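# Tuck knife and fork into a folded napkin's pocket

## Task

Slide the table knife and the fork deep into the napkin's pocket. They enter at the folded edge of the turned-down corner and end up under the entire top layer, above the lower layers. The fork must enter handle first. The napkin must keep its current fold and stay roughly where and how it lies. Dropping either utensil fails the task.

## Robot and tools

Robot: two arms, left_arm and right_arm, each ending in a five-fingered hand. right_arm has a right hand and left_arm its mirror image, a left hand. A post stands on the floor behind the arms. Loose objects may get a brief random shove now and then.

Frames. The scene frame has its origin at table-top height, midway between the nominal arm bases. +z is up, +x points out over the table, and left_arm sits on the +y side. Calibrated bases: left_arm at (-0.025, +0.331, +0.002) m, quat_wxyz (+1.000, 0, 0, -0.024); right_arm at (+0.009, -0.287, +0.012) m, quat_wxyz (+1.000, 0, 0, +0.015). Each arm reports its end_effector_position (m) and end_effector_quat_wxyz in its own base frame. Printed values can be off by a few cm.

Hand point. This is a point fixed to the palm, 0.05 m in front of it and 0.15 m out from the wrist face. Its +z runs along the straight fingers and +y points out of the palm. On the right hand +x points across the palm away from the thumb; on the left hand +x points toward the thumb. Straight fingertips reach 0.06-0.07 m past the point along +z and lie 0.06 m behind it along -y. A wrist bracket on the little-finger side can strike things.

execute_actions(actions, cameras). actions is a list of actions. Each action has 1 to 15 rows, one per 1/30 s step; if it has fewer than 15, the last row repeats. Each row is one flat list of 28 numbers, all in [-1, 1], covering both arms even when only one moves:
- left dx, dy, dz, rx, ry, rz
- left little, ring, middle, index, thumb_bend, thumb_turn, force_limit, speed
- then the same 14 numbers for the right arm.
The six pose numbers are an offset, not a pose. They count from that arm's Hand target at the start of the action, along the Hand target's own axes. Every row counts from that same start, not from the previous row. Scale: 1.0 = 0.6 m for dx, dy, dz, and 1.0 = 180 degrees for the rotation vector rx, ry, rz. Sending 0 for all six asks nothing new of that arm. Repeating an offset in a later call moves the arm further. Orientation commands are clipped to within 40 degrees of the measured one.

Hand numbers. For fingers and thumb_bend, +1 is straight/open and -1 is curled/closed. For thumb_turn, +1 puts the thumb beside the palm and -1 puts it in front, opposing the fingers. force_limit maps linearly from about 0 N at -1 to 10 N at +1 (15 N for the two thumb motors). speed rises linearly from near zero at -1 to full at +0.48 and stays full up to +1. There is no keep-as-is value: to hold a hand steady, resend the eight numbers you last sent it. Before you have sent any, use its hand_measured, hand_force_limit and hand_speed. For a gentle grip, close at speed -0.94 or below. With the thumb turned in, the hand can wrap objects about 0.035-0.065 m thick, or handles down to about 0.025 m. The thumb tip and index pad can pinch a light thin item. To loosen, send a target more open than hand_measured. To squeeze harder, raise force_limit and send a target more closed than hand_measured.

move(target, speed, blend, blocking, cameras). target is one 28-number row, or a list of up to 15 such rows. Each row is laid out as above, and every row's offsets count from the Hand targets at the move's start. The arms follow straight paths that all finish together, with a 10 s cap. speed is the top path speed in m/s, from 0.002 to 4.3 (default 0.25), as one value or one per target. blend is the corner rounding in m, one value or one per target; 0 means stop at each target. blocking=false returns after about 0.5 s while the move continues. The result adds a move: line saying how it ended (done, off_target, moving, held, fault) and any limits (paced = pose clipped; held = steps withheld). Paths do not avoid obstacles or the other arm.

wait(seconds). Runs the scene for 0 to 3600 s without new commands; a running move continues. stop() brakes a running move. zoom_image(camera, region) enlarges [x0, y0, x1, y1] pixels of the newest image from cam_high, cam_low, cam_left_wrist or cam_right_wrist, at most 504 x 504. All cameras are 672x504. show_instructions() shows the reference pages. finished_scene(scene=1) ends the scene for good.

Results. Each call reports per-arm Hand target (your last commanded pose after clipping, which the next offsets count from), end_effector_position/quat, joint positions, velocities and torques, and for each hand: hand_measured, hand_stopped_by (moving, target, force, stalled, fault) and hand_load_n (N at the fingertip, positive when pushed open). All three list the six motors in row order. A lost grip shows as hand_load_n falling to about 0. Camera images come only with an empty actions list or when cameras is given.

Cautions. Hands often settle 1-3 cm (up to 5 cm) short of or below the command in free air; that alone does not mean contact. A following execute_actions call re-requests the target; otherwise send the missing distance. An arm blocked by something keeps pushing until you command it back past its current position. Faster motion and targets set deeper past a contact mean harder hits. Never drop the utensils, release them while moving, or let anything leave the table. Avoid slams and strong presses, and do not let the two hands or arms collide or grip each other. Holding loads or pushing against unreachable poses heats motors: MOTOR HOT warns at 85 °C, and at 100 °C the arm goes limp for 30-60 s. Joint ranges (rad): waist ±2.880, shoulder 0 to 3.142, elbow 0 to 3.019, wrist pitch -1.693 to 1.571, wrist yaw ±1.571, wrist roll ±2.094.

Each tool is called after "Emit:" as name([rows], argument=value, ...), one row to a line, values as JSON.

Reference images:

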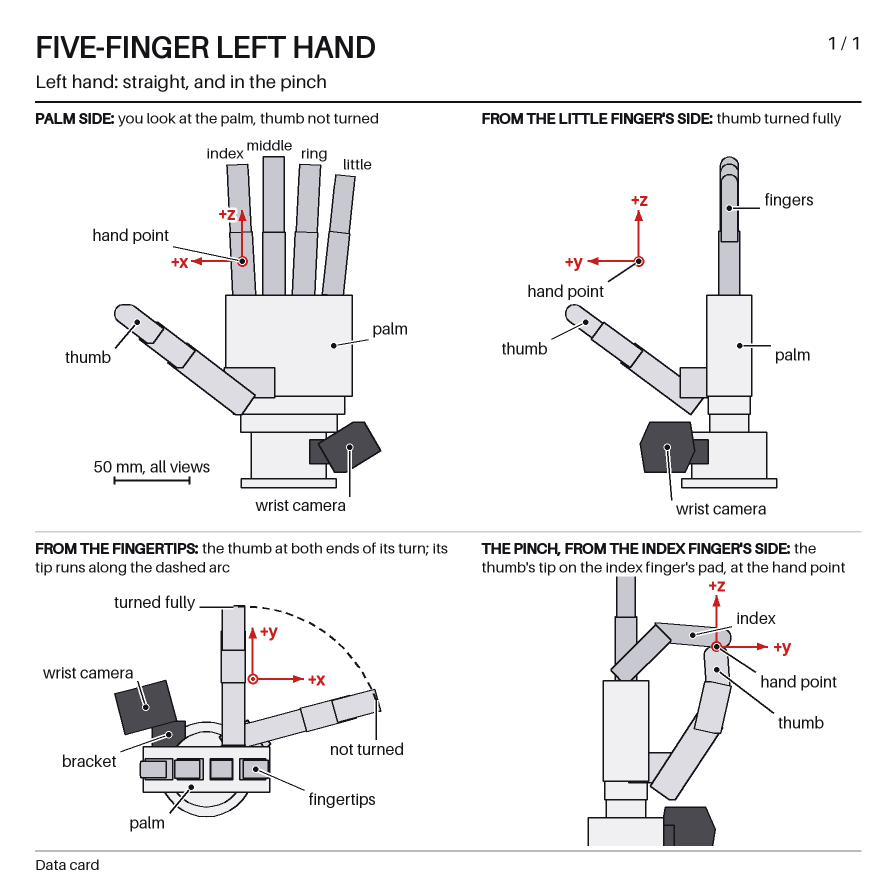

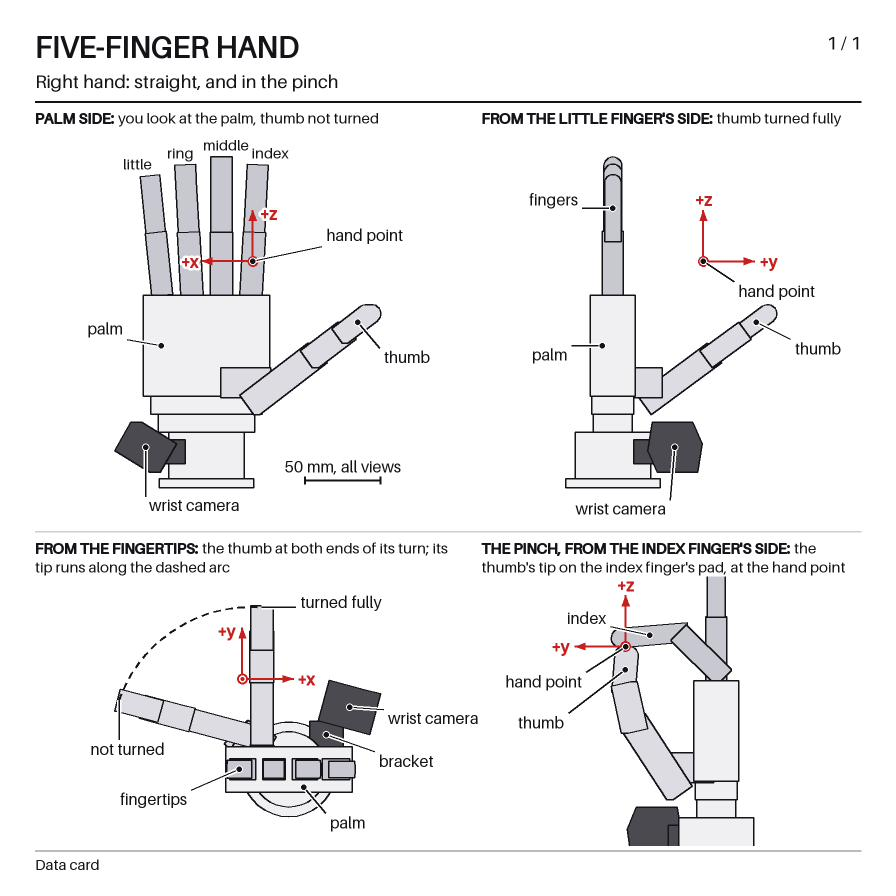

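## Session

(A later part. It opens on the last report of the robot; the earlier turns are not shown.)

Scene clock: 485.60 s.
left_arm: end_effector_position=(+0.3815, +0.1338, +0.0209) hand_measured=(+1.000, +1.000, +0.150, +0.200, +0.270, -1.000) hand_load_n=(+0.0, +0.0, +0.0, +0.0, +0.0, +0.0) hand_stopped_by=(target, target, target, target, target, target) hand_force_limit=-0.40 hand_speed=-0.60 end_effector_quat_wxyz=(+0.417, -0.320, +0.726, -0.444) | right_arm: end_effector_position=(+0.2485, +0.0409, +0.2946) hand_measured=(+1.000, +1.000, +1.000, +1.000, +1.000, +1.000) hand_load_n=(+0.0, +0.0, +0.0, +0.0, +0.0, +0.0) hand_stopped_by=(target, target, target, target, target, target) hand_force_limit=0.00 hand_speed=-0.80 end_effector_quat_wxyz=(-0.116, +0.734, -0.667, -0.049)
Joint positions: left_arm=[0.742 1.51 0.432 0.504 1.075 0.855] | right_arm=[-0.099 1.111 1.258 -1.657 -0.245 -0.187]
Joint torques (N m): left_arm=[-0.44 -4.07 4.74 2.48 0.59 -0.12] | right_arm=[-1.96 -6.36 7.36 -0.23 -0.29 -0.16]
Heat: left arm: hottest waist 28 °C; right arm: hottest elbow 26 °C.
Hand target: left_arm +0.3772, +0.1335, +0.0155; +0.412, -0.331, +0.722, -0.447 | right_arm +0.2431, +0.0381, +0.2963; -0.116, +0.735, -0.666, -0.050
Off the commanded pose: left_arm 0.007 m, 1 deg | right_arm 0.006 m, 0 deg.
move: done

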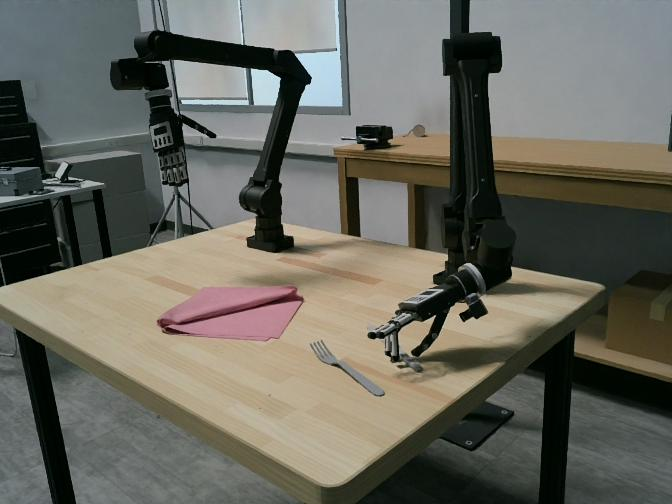

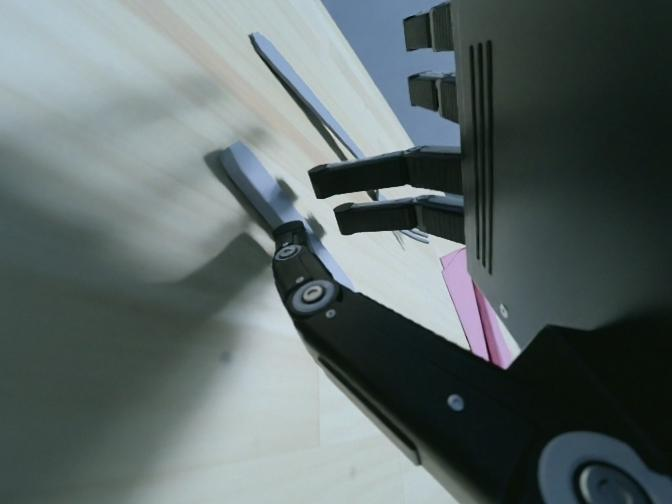

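Emit:
move(target=[0.0020,0.0062,-0.0017,0,0,0,1,1,0.15,0.2,0.27,-1,-0.4,-0.6,0,0,0,0,0,0,1,1,1,1,1,1,0.0,-0.8], speed=0.05, cameras=["cam_low","cam_left_wrist"])

Emit:
zoom_image(camera="cam_left_wrist", region=[160, 60, 440, 340])

Emit:
zoom_image(camera="cam_low", region=[340, 300, 440, 390])

Scene clock: 491.70 s.
left_arm: end_effector_position=(+0.3785, +0.1331, +0.0165) hand_measured=(+1.000, +1.000, +0.150, +0.200, +0.270, -1.000) hand_load_n=(-0.5, +0.0, +0.0, +0.0, +0.0, +0.0) hand_stopped_by=(target, target, target, target, target, target) hand_force_limit=-0.40 hand_speed=-0.60 end_effector_quat_wxyz=(+0.414, -0.323, +0.725, -0.446) | right_arm: end_effector_position=(+0.2485, +0.0409, +0.2946) hand_measured=(+1.000, +1.000, +1.000, +1.000, +1.000, +1.000) hand_load_n=(+0.0, +0.0, +0.0, +0.0, +0.0, +0.0) hand_stopped_by=(target, target, target, target, target, target) hand_force_limit=0.00 hand_speed=-0.80 end_effector_quat_wxyz=(-0.116, +0.734, -0.667, -0.049)
Joint positions: left_arm=[0.748 1.521 0.426 0.513 1.08 0.855] | right_arm=[-0.099 1.111 1.258 -1.657 -0.245 -0.187]
Joint torques (N m): left_arm=[-0.44 -4.07 4.88 2.51 0.6 -0.04] | right_arm=[-1.73 -6.48 7.39 -0.23 -0.22 -0.17]
Heat: left arm: hottest waist 28 °C; right arm: hottest elbow 26 °C.
Hand target: left_arm +0.3754, +0.1342, +0.0120; +0.412, -0.331, +0.722, -0.448 | right_arm +0.2431, +0.0381, +0.2963; -0.116, +0.735, -0.666, -0.050
Off the commanded pose: left_arm 0.006 m, 1 deg | right_arm 0.006 m, 0 deg.
move: done

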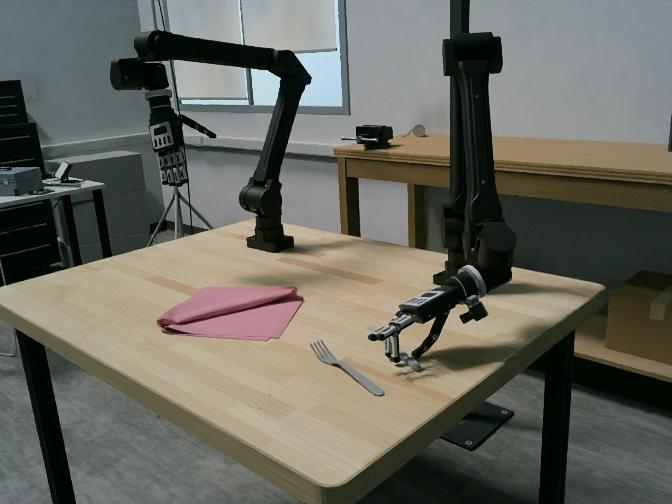

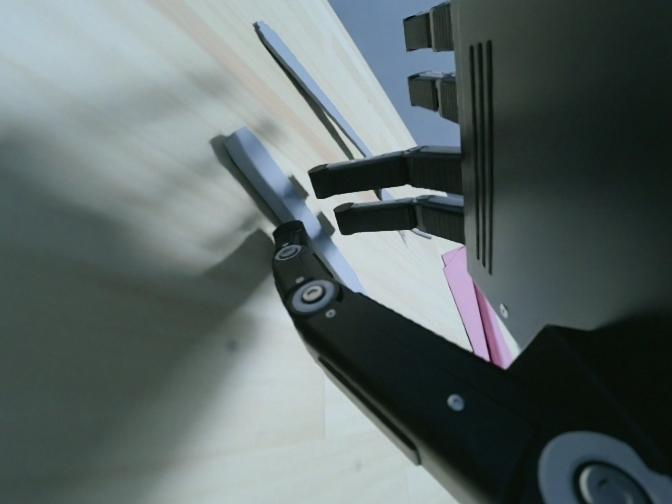

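Scaled by 1.800.

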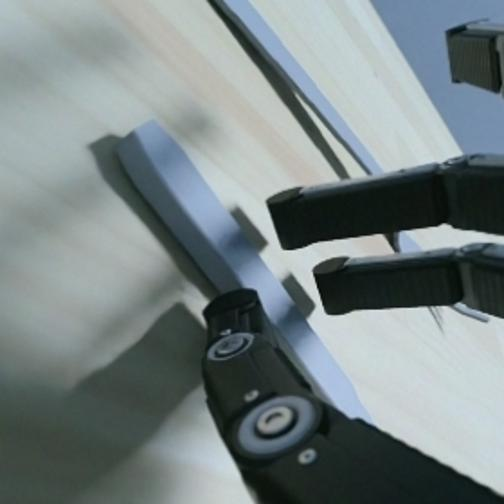

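Scaled by 5.040.

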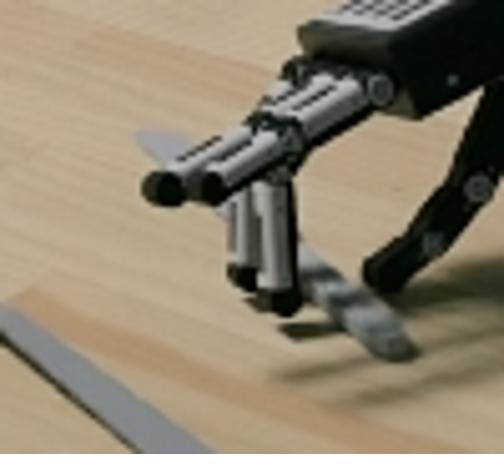

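Emit:
move(target=[0,0,0,0,0,0,1,1,0.0,0.0,0.27,-1,-0.4,-0.85,0,0,0,0,0,0,1,1,1,1,1,1,0.0,-0.8], speed=0.05, cameras=["cam_low","cam_left_wrist"])

Emit:
zoom_image(camera="cam_left_wrist", region=[160, 60, 440, 340])

Emit:
zoom_image(camera="cam_low", region=[340, 300, 440, 390])

Scene clock: 498.40 s.
left_arm: end_effector_position=(+0.3785, +0.1331, +0.0165) hand_measured=(+1.000, +1.000, +0.000, +0.000, +0.270, -1.000) hand_load_n=(+0.0, +0.0, +0.0, +0.0, +0.0, +0.0) hand_stopped_by=(target, target, target, target, target, target) hand_force_limit=-0.40 hand_speed=-0.85 end_effector_quat_wxyz=(+0.414, -0.323, +0.725, -0.446) | right_arm: end_effector_position=(+0.2485, +0.0409, +0.2946) hand_measured=(+1.000, +1.000, +1.000, +1.000, +1.000, +1.000) hand_load_n=(+0.0, +0.0, +0.0, +0.0, +0.0, +0.0) hand_stopped_by=(target, target, target, target, target, target) hand_force_limit=0.00 hand_speed=-0.80 end_effector_quat_wxyz=(-0.116, +0.734, -0.667, -0.049)
Joint positions: left_arm=[0.748 1.521 0.426 0.513 1.08 0.855] | right_arm=[-0.099 1.111 1.258 -1.657 -0.245 -0.187]
Joint torques (N m): left_arm=[-0.67 -4.13 4.88 2.52 0.58 -0.05] | right_arm=[-1.55 -6.83 7.43 -0.31 -0.26 -0.17]
Heat: left arm: hottest waist 28 °C; right arm: hottest elbow 26 °C.
Hand target: left_arm +0.3753, +0.1342, +0.0120; +0.412, -0.331, +0.722, -0.448 | right_arm +0.2431, +0.0381, +0.2963; -0.116, +0.735, -0.666, -0.050
Off the commanded pose: left_arm 0.006 m, 1 deg | right_arm 0.006 m, 0 deg.
move: done

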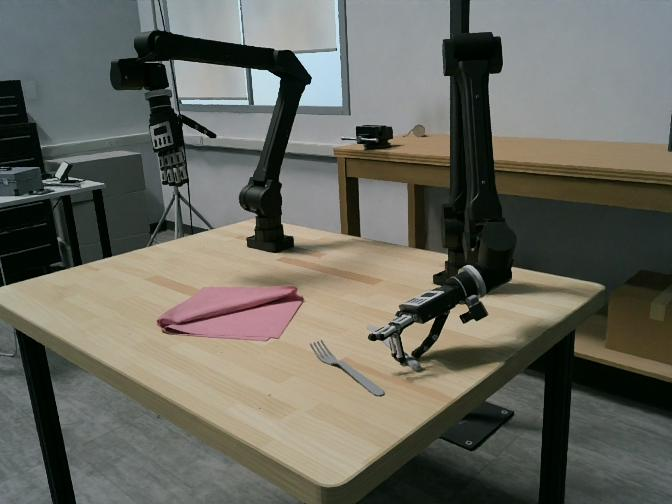

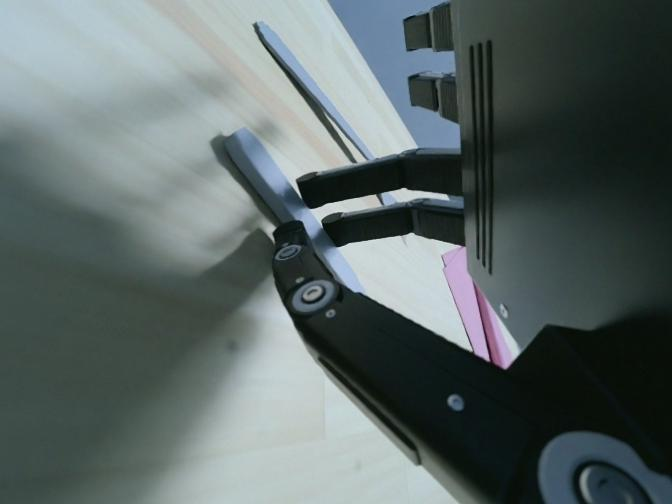

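Scaled by 1.800.

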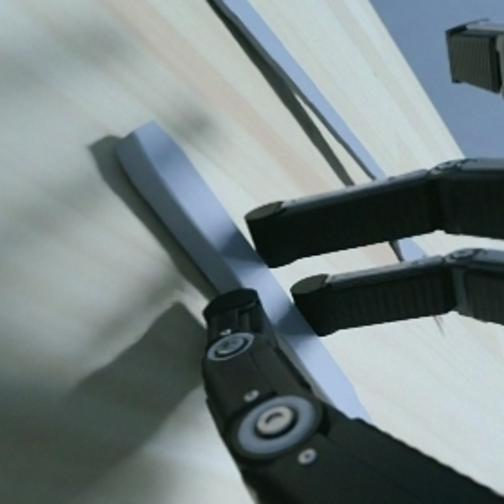

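Scaled by 5.040.

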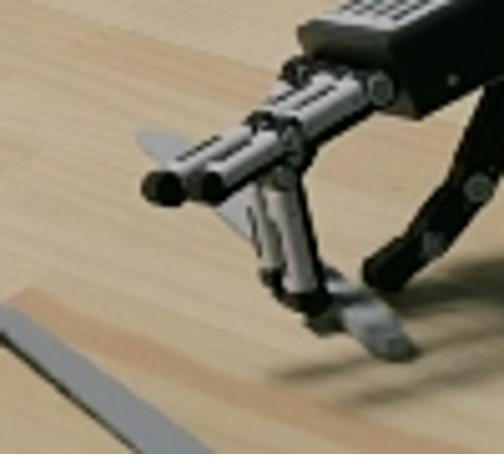

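Emit:
move(target=[0,0,0,0,0,0,1,1,-0.3,-0.3,0.27,-1,-0.3,-0.9,0,0,0,0,0,0,1,1,1,1,1,1,0.0,-0.8], speed=0.05, cameras=["cam_low","cam_left_wrist"])

Emit:
zoom_image(camera="cam_left_wrist", region=[160, 60, 440, 340])

Emit:
zoom_image(camera="cam_low", region=[340, 300, 440, 390])

Scene clock: 502.53 s.
left_arm: end_effector_position=(+0.3784, +0.1331, +0.0166) hand_measured=(+1.000, +1.000, -0.120, -0.128, +0.270, -1.000) hand_load_n=(+0.0, +0.0, +4.5, +3.0, +4.0, -1.0) hand_stopped_by=(target, target, force, force, target, target) hand_force_limit=-0.30 hand_speed=-0.90 end_effector_quat_wxyz=(+0.414, -0.323, +0.725, -0.446) | right_arm: end_effector_position=(+0.2485, +0.0409, +0.2946) hand_measured=(+1.000, +1.000, +1.000, +1.000, +1.000, +1.000) hand_load_n=(+0.0, +0.0, +0.0, -0.5, +0.0, +0.0) hand_stopped_by=(target, target, target, target, target, target) hand_force_limit=0.00 hand_speed=-0.80 end_effector_quat_wxyz=(-0.116, +0.734, -0.667, -0.049)
Joint positions: left_arm=[0.748 1.522 0.426 0.514 1.081 0.855] | right_arm=[-0.099 1.111 1.258 -1.657 -0.245 -0.187]
Joint torques (N m): left_arm=[-0.56 -4.13 4.85 2.47 0.55 -0.04] | right_arm=[-1.96 -6.07 7.39 -0.2 -0.25 -0.17]
Heat: left arm: hottest waist 28 °C; right arm: hottest elbow 26 °C.
Hand target: left_arm +0.3753, +0.1342, +0.0119; +0.412, -0.331, +0.722, -0.448 | right_arm +0.2431, +0.0381, +0.2963; -0.116, +0.735, -0.666, -0.050
Off the commanded pose: left_arm 0.006 m, 1 deg | right_arm 0.006 m, 0 deg.
move: done

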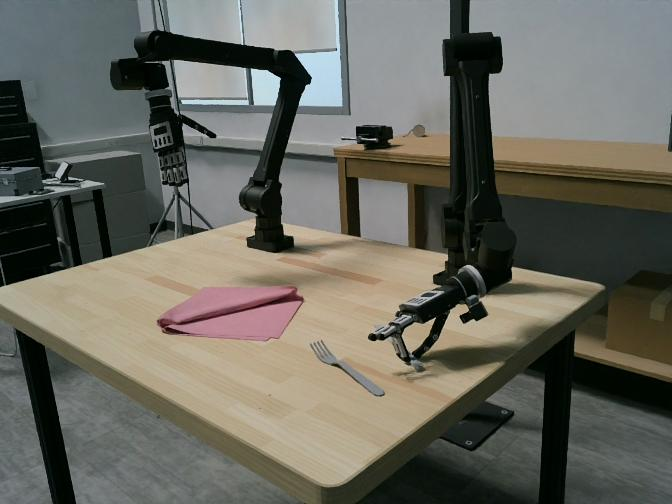

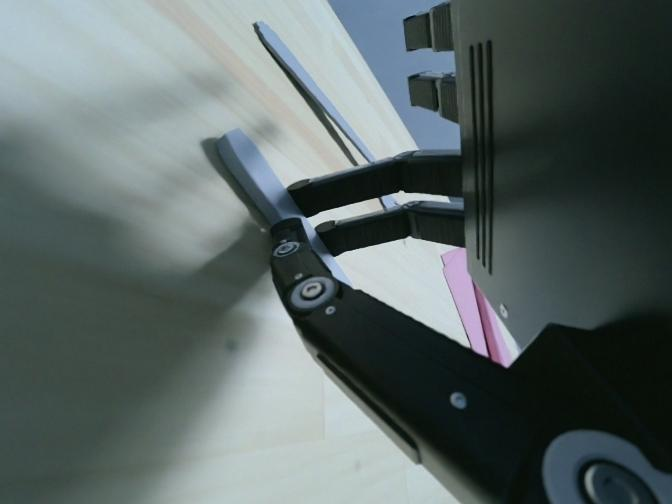

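Scaled by 1.800.

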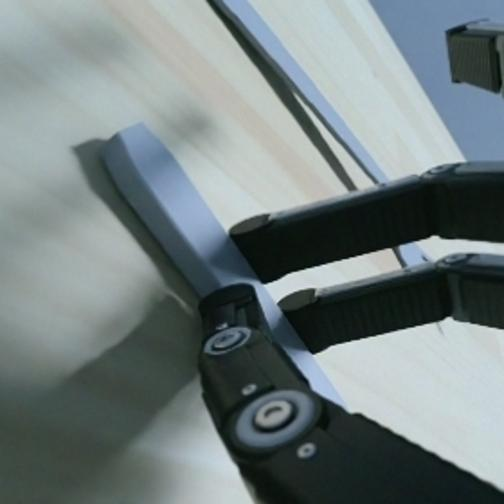

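Scaled by 5.040.

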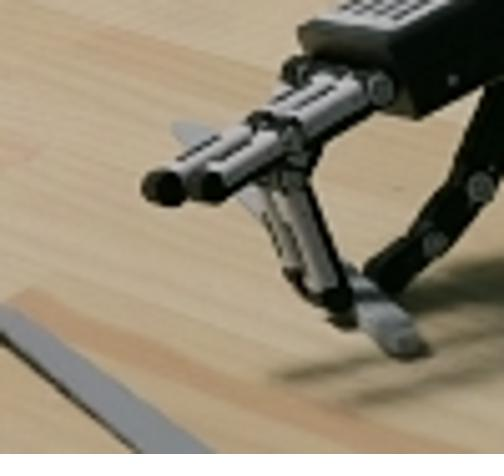

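Emit:
move(target=[0,0,0,0,0,0,1,1,-0.4,-0.4,0.27,-1,0.2,-0.9,0,0,0,0,0,0,1,1,1,1,1,1,0.0,-0.8], speed=0.05, cameras=["cam_left_wrist"])

Emit:
zoom_image(camera="cam_left_wrist", region=[160, 60, 440, 340])

Scene clock: 509.80 s.
left_arm: end_effector_position=(+0.3785, +0.1331, +0.0168) hand_measured=(+1.000, +1.000, -0.136, -0.146, +0.272, -1.000) hand_load_n=(+0.0, +0.0, +8.5, +5.5, +7.5, -1.0) hand_stopped_by=(target, target, force, force, target, target) hand_force_limit=0.20 hand_speed=-0.90 end_effector_quat_wxyz=(+0.414, -0.323, +0.725, -0.446) | right_arm: end_effector_position=(+0.2485, +0.0409, +0.2946) hand_measured=(+1.000, +1.000, +1.000, +1.000, +1.000, +1.000) hand_load_n=(+0.0, +0.0, +0.0, +0.0, +0.0, +0.0) hand_stopped_by=(target, target, target, target, target, target) hand_force_limit=0.00 hand_speed=-0.80 end_effector_quat_wxyz=(-0.116, +0.734, -0.667, -0.049)
Joint positions: left_arm=[0.748 1.522 0.426 0.515 1.082 0.855] | right_arm=[-0.099 1.111 1.258 -1.657 -0.245 -0.187]
Joint torques (N m): left_arm=[-0.44 -4.01 4.85 2.47 0.52 -0.04] | right_arm=[-2.08 -6.77 7.41 -0.27 -0.24 -0.14]
Heat: left arm: hottest waist 28 °C; right arm: hottest elbow 26 °C.
Hand target: left_arm +0.3753, +0.1343, +0.0119; +0.412, -0.331, +0.722, -0.447 | right_arm +0.2431, +0.0381, +0.2963; -0.116, +0.735, -0.666, -0.050
Off the commanded pose: left_arm 0.006 m, 1 deg | right_arm 0.006 m, 0 deg.
move: done

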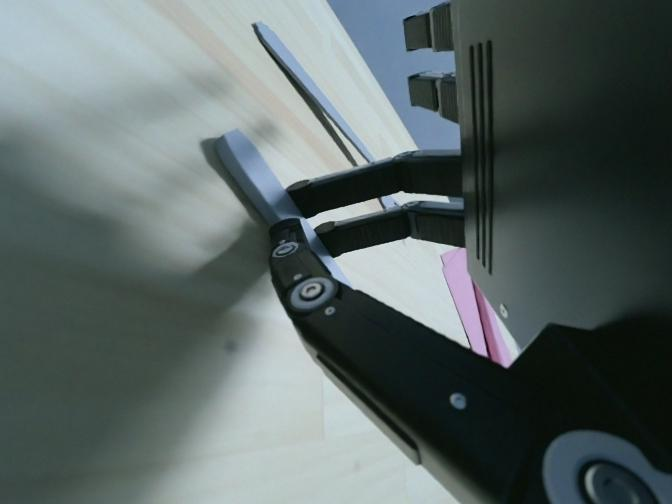

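Scaled by 1.800.

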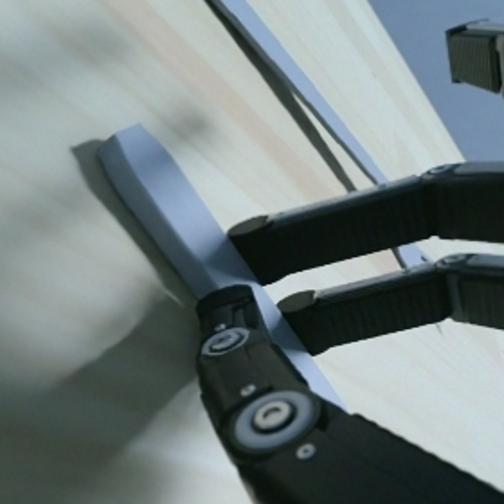

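Emit:
move(target=[-0.01493,-0.04594,-0.01294,0,0,0,1,1,-0.4,-0.4,0.27,-1,0.2,-0.9,0,0,0,0,0,0,1,1,1,1,1,1,0.0,-0.8], speed=0.05, cameras=["cam_high","cam_low","cam_left_wrist"])

Emit:
zoom_image(camera="cam_low", region=[340, 280, 440, 390])

Scene clock: 516.60 s.
left_arm: end_effector_position=(+0.3729, +0.1279, +0.0356) hand_measured=(+1.000, +1.000, -0.136, -0.146, +0.272, -1.000) hand_load_n=(+0.0, +0.0, +8.0, +5.0, +8.0, -0.5) hand_stopped_by=(target, target, force, force, target, target) hand_force_limit=0.20 hand_speed=-0.90 end_effector_quat_wxyz=(+0.408, -0.328, +0.725, -0.449) | right_arm: end_effector_position=(+0.2485, +0.0409, +0.2946) hand_measured=(+1.000, +1.000, +1.000, +1.000, +1.000, +1.000) hand_load_n=(+0.0, +0.5, +0.0, +0.0, -0.5, +0.0) hand_stopped_by=(target, target, target, target, target, target) hand_force_limit=0.00 hand_speed=-0.80 end_effector_quat_wxyz=(-0.116, +0.734, -0.667, -0.049)
Joint positions: left_arm=[0.748 1.427 0.426 0.403 1.082 0.855] | right_arm=[-0.099 1.111 1.258 -1.657 -0.245 -0.187]
Joint torques (N m): left_arm=[-0.44 -5.36 7.28 1.39 0.53 -0.05] | right_arm=[-1.85 -6.95 7.42 -0.08 -0.26 -0.14]
Heat: left arm: hottest waist 28 °C; right arm: hottest elbow 26 °C.
Hand target: left_arm +0.3754, +0.1343, +0.0420; +0.412, -0.331, +0.722, -0.447 | right_arm +0.2431, +0.0381, +0.2963; -0.116, +0.735, -0.666, -0.050
Off the commanded pose: left_arm 0.009 m, 1 deg | right_arm 0.006 m, 0 deg.
move: done

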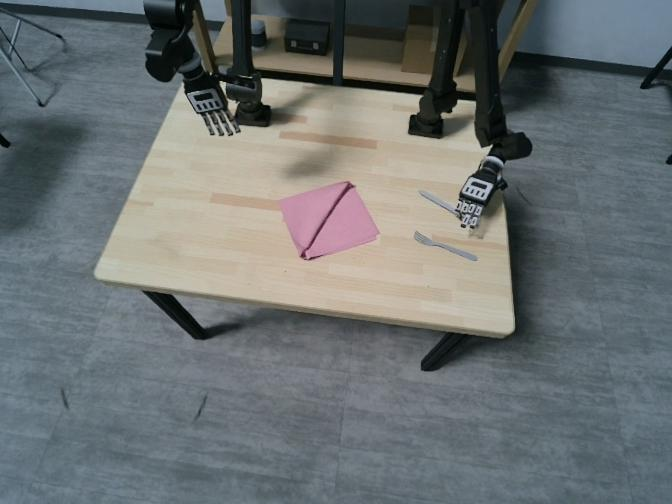

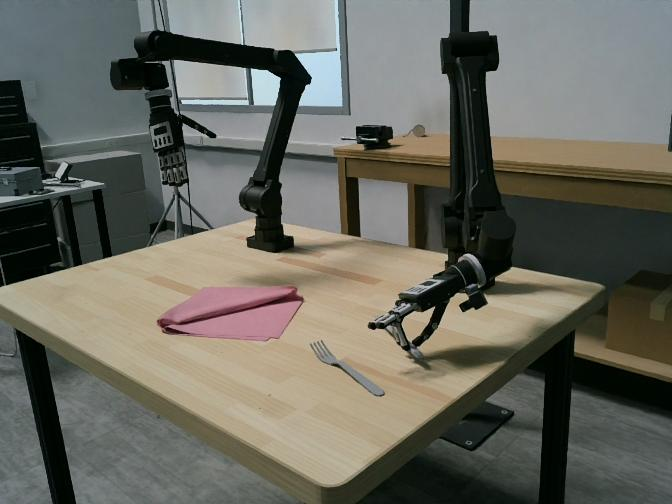

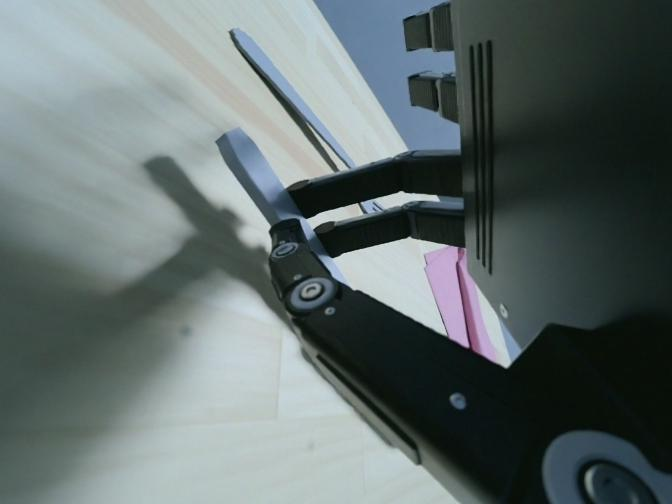

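Scaled by 4.582.

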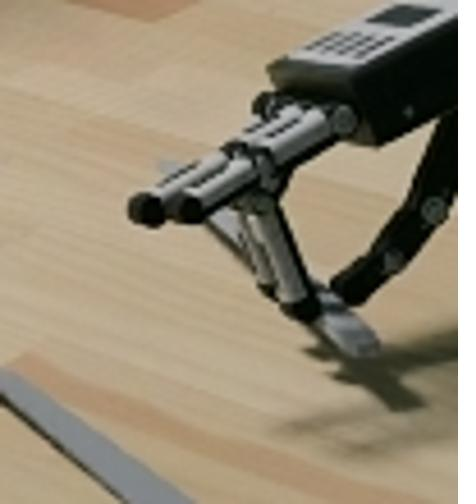

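Emit:
zoom_image(camera="cam_low", region=[150, 275, 320, 350])

Emit:
zoom_image(camera="cam_high", region=[270, 170, 390, 270])

Emit:
zoom_image(camera="cam_high", region=[400, 170, 500, 270])

Scaled by 2.965.

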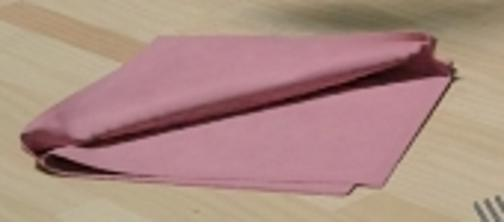

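Scaled by 4.200.

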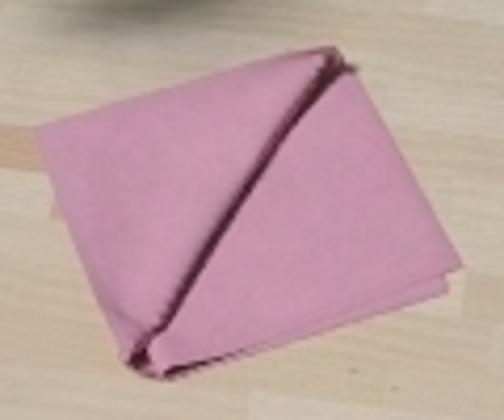

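Scaled by 5.040.

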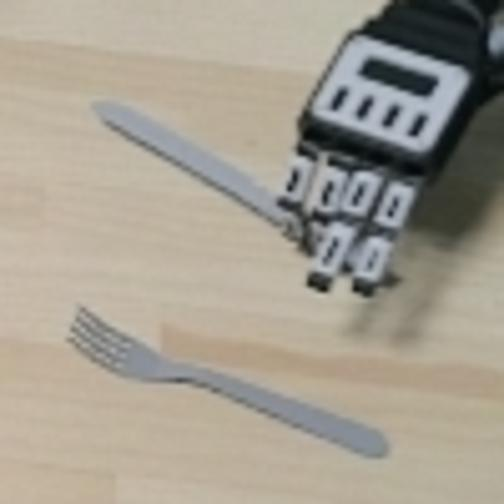

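Emit:
move([
  [-0.02239,-0.0689,-0.01941,0,0,0,1,1,-0.4,-0.4,0.27,-1,0.2,-0.9,0,0,0,0,0,0,1,1,1,1,1,1,0.0,-0.8],
  [0.2083,-0.2403,0.3235,-0.01824,-0.05614,-0.01582,1,1,-0.4,-0.4,0.27,-1,0.2,-0.9,0,0,0,0,0,0,1,1,1,1,1,1,0.0,-0.8],
], speed=0.1, blend=[0.02,0], cameras=["cam_high","cam_low","cam_left_wrist"])

Emit:
zoom_image(camera="cam_high", region=[290, 170, 450, 290])

Emit:
zoom_image(camera="cam_low", region=[150, 240, 350, 390])

Scene clock: 576.53 s.
left_arm: end_effector_position=(+0.4893, -0.0915, +0.0689) hand_measured=(+1.000, +1.000, -0.136, -0.146, +0.272, -1.000) hand_load_n=(+0.0, +0.0, +7.5, +5.0, +8.5, -0.5) hand_stopped_by=(target, target, force, force, target, target) hand_force_limit=0.20 hand_speed=-0.90 end_effector_quat_wxyz=(+0.442, -0.401, +0.702, -0.389) | right_arm: end_effector_position=(+0.2485, +0.0409, +0.2946) hand_measured=(+1.000, +1.000, +1.000, +1.000, +1.000, +1.000) hand_load_n=(+0.0, +0.0, +0.0, +0.0, +0.0, +0.0) hand_stopped_by=(target, target, target, target, target, target) hand_force_limit=0.00 hand_speed=-0.80 end_effector_quat_wxyz=(-0.116, +0.734, -0.667, -0.049)
Joint positions: left_arm=[-0.146 1.407 0.503 0.591 0.053 0.348] | right_arm=[-0.099 1.111 1.258 -1.657 -0.245 -0.187]
Joint torques (N m): left_arm=[-1.79 -4.54 10.97 3.43 -0.02 -0.15] | right_arm=[-1.96 -6.83 7.42 -0.14 -0.25 -0.15]
Heat: left arm: hottest elbow 28 °C; right arm: hottest elbow 26 °C.
Hand target: left_arm +0.5087, -0.0988, +0.0867; +0.453, -0.398, +0.686, -0.406 | right_arm +0.2431, +0.0381, +0.2963; -0.116, +0.735, -0.666, -0.050
Off the commanded pose: left_arm 0.027 m, 3 deg | right_arm 0.006 m, 0 deg.
move: off_target (left_arm)

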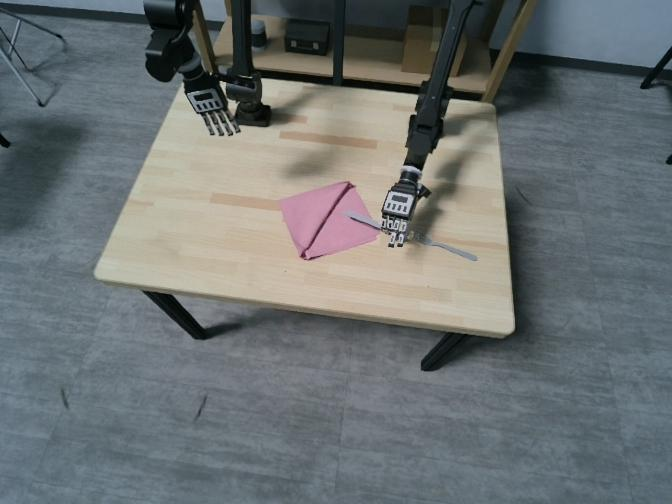

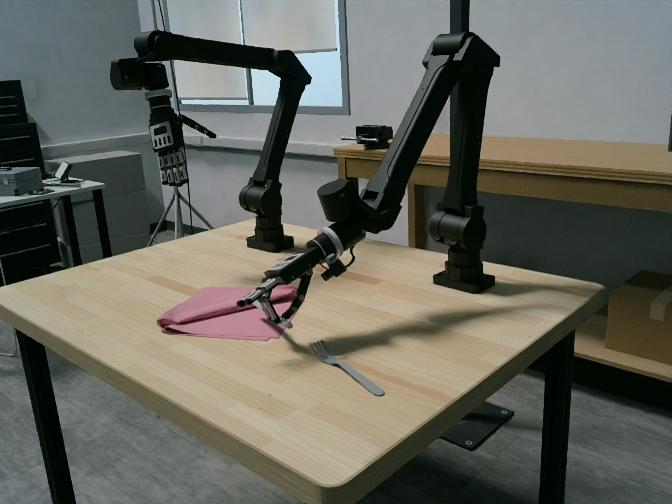

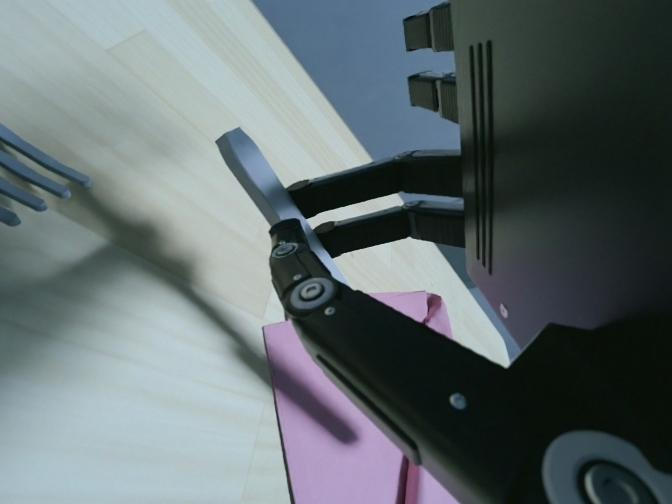

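Scaled by 3.150.

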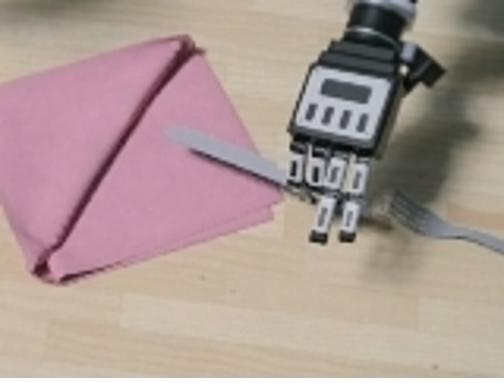

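Scaled by 2.520.

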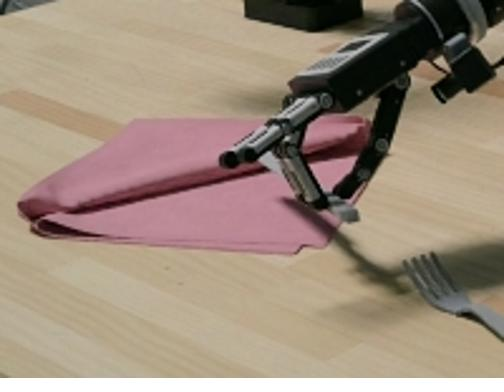

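Emit:
move(target=[0.03055,0.0062,0.0588,-0.00178,-0.00547,0.02147,1,1,-0.4,-0.4,0.27,-1,0.2,-0.9,0,0,0,0,0,0,1,1,1,1,1,1,0.0,-0.8], speed=0.06, cameras=["cam_high","cam_low","cam_left_wrist"])

Emit:
zoom_image(camera="cam_high", region=[290, 170, 450, 290])

Emit:
zoom_image(camera="cam_low", region=[150, 240, 350, 390])

Scene clock: 603.80 s.
left_arm: end_effector_position=(+0.5178, -0.1143, +0.0530) hand_measured=(+1.000, +1.000, -0.136, -0.146, +0.272, -1.000) hand_load_n=(+0.0, +0.0, +8.0, +5.0, +8.0, -0.5) hand_stopped_by=(target, target, force, force, target, target) hand_force_limit=0.20 hand_speed=-0.90 end_effector_quat_wxyz=(+0.456, -0.392, +0.706, -0.374) | right_arm: end_effector_position=(+0.2485, +0.0409, +0.2946) hand_measured=(+1.000, +1.000, +1.000, +1.000, +1.000, +1.000) hand_load_n=(+0.0, +0.0, +0.0, +0.0, +0.0, +0.0) hand_stopped_by=(target, target, target, target, target, target) hand_force_limit=0.00 hand_speed=-0.80 end_effector_quat_wxyz=(-0.116, +0.734, -0.667, -0.049)
Joint positions: left_arm=[-0.214 1.533 0.575 0.649 -0.032 0.365] | right_arm=[-0.099 1.111 1.258 -1.657 -0.245 -0.187]
Joint torques (N m): left_arm=[-1.79 -5.89 10.33 3.41 -0.05 0.18] | right_arm=[-1.67 -6.77 7.41 -0.17 -0.28 -0.16]
Heat: left arm: hottest elbow 31 °C; right arm: hottest elbow 26 °C.
Hand target: left_arm +0.5362, -0.1213, +0.0684; +0.471, -0.379, +0.697, -0.385 | right_arm +0.2431, +0.0381, +0.2963; -0.116, +0.735, -0.666, -0.050
Off the commanded pose: left_arm 0.025 m, 3 deg | right_arm 0.006 m, 0 deg.
move: off_target (left_arm)

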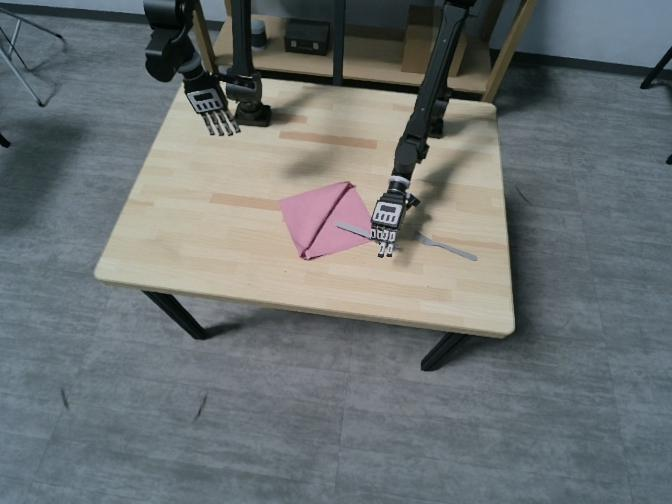

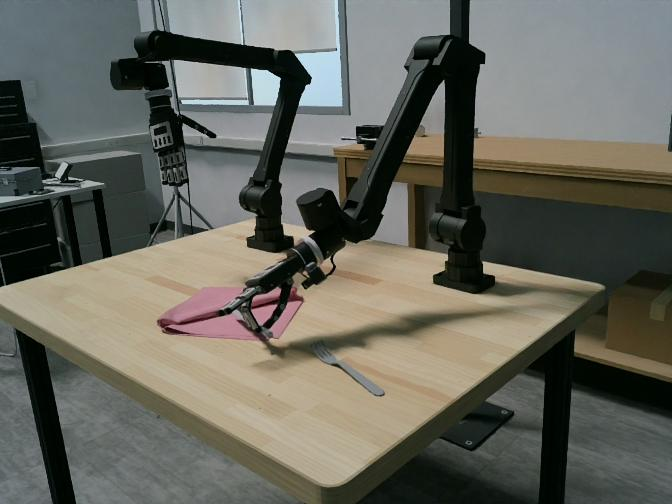

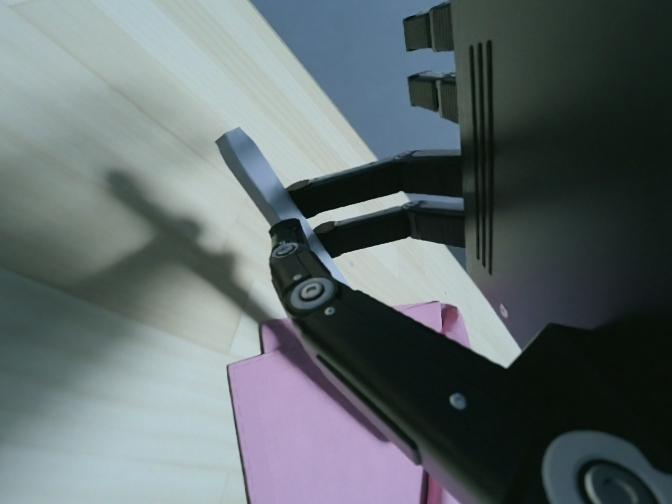

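Scaled by 3.150.

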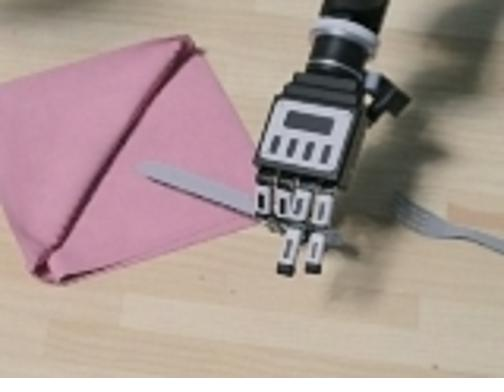

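Scaled by 2.520.

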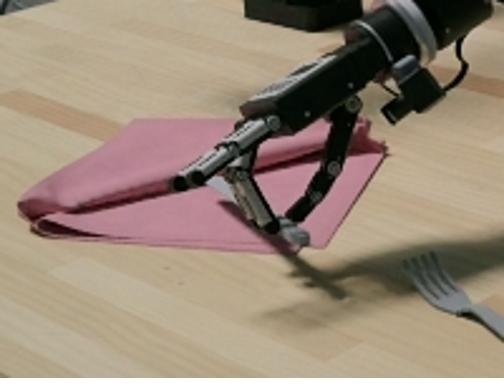

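Emit:
move(target=[0.01216,0.02979,0.00863,0.00506,0.01243,0.00359,1,1,-0.4,-0.4,0.27,-1,0.2,-0.9,0,0,0,0,0,0,1,1,1,1,1,1,0.0,-0.8], speed=0.05, cameras=["cam_high","cam_low","cam_left_wrist"])

Emit:
zoom_image(camera="cam_high", region=[290, 170, 450, 290])

Emit:
zoom_image(camera="cam_low", region=[150, 240, 350, 390])

Scene clock: 624.10 s.
left_arm: end_effector_position=(+0.5209, -0.1234, +0.0379) hand_measured=(+1.000, +1.000, -0.136, -0.146, +0.272, -1.000) hand_load_n=(+0.0, +0.0, +8.0, +5.0, +8.5, -0.5) hand_stopped_by=(target, target, force, force, target, target) hand_force_limit=0.20 hand_speed=-0.90 end_effector_quat_wxyz=(+0.448, -0.372, +0.714, -0.389) | right_arm: end_effector_position=(+0.2485, +0.0409, +0.2946) hand_measured=(+1.000, +1.000, +1.000, +1.000, +1.000, +1.000) hand_load_n=(+0.0, +0.0, +0.0, +0.0, -0.5, +0.0) hand_stopped_by=(target, target, target, target, target, target) hand_force_limit=0.00 hand_speed=-0.80 end_effector_quat_wxyz=(-0.116, +0.734, -0.667, -0.049)
Joint positions: left_arm=[-0.212 1.597 0.575 0.722 0.022 0.382] | right_arm=[-0.099 1.111 1.258 -1.657 -0.245 -0.187]
Joint torques (N m): left_arm=[-0.44 -6.42 8.9 3.36 0.2 0.18] | right_arm=[-1.79 -6.71 7.3 -0.28 -0.25 -0.13]
Heat: left arm: hottest elbow 30 °C; right arm: hottest elbow 26 °C.
Hand target: left_arm +0.5364, -0.1214, +0.0487; +0.463, -0.364, +0.705, -0.395 | right_arm +0.2431, +0.0381, +0.2963; -0.116, +0.735, -0.666, -0.050
Off the commanded pose: left_arm 0.019 m, 2 deg | right_arm 0.006 m, 0 deg.
move: off_target (left_arm)

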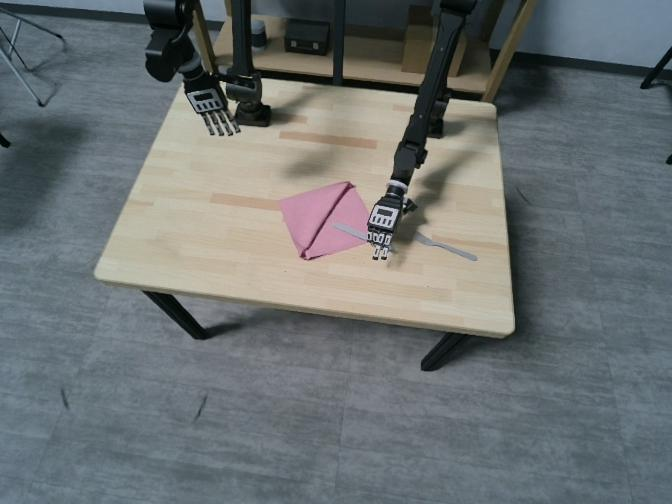

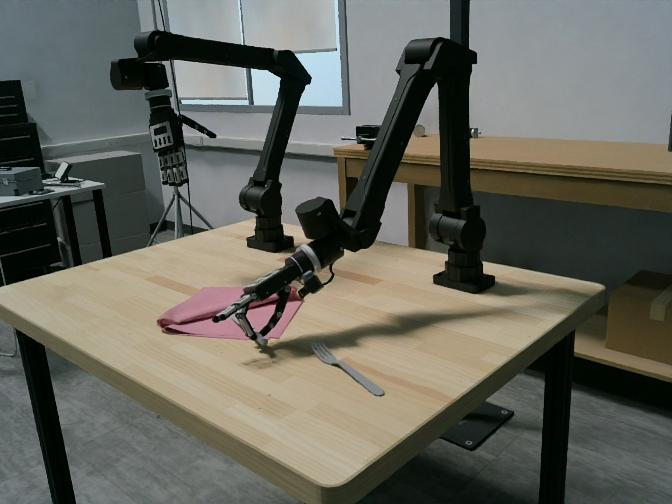

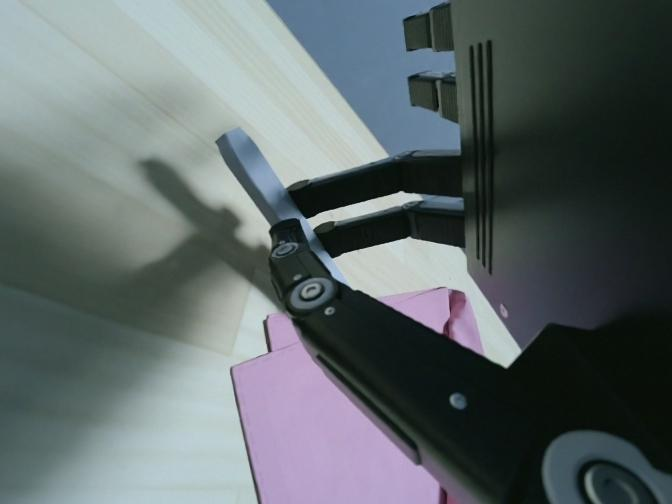

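Scaled by 3.150.

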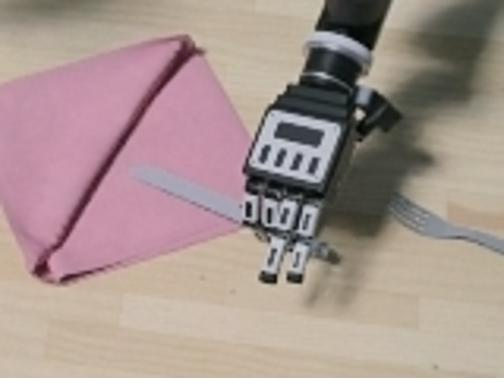

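Scaled by 2.520.

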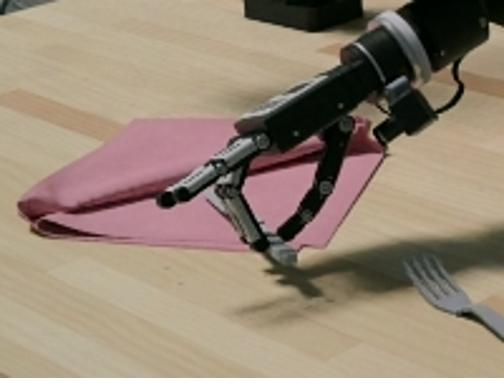

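Emit:
zoom_image(camera="cam_low", region=[205, 285, 305, 360])

Emit:
zoom_image(camera="cam_high", region=[310, 200, 390, 260])

Scaled by 5.040.

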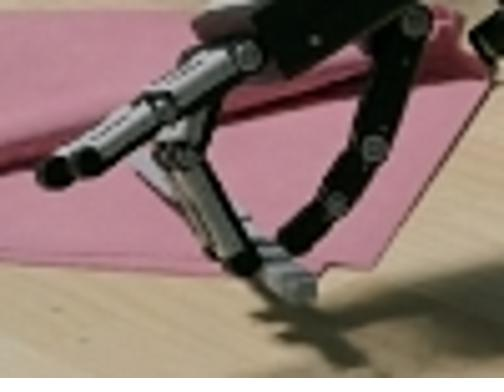

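Scaled by 6.300.

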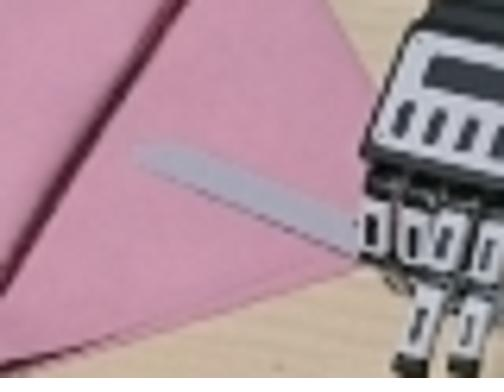

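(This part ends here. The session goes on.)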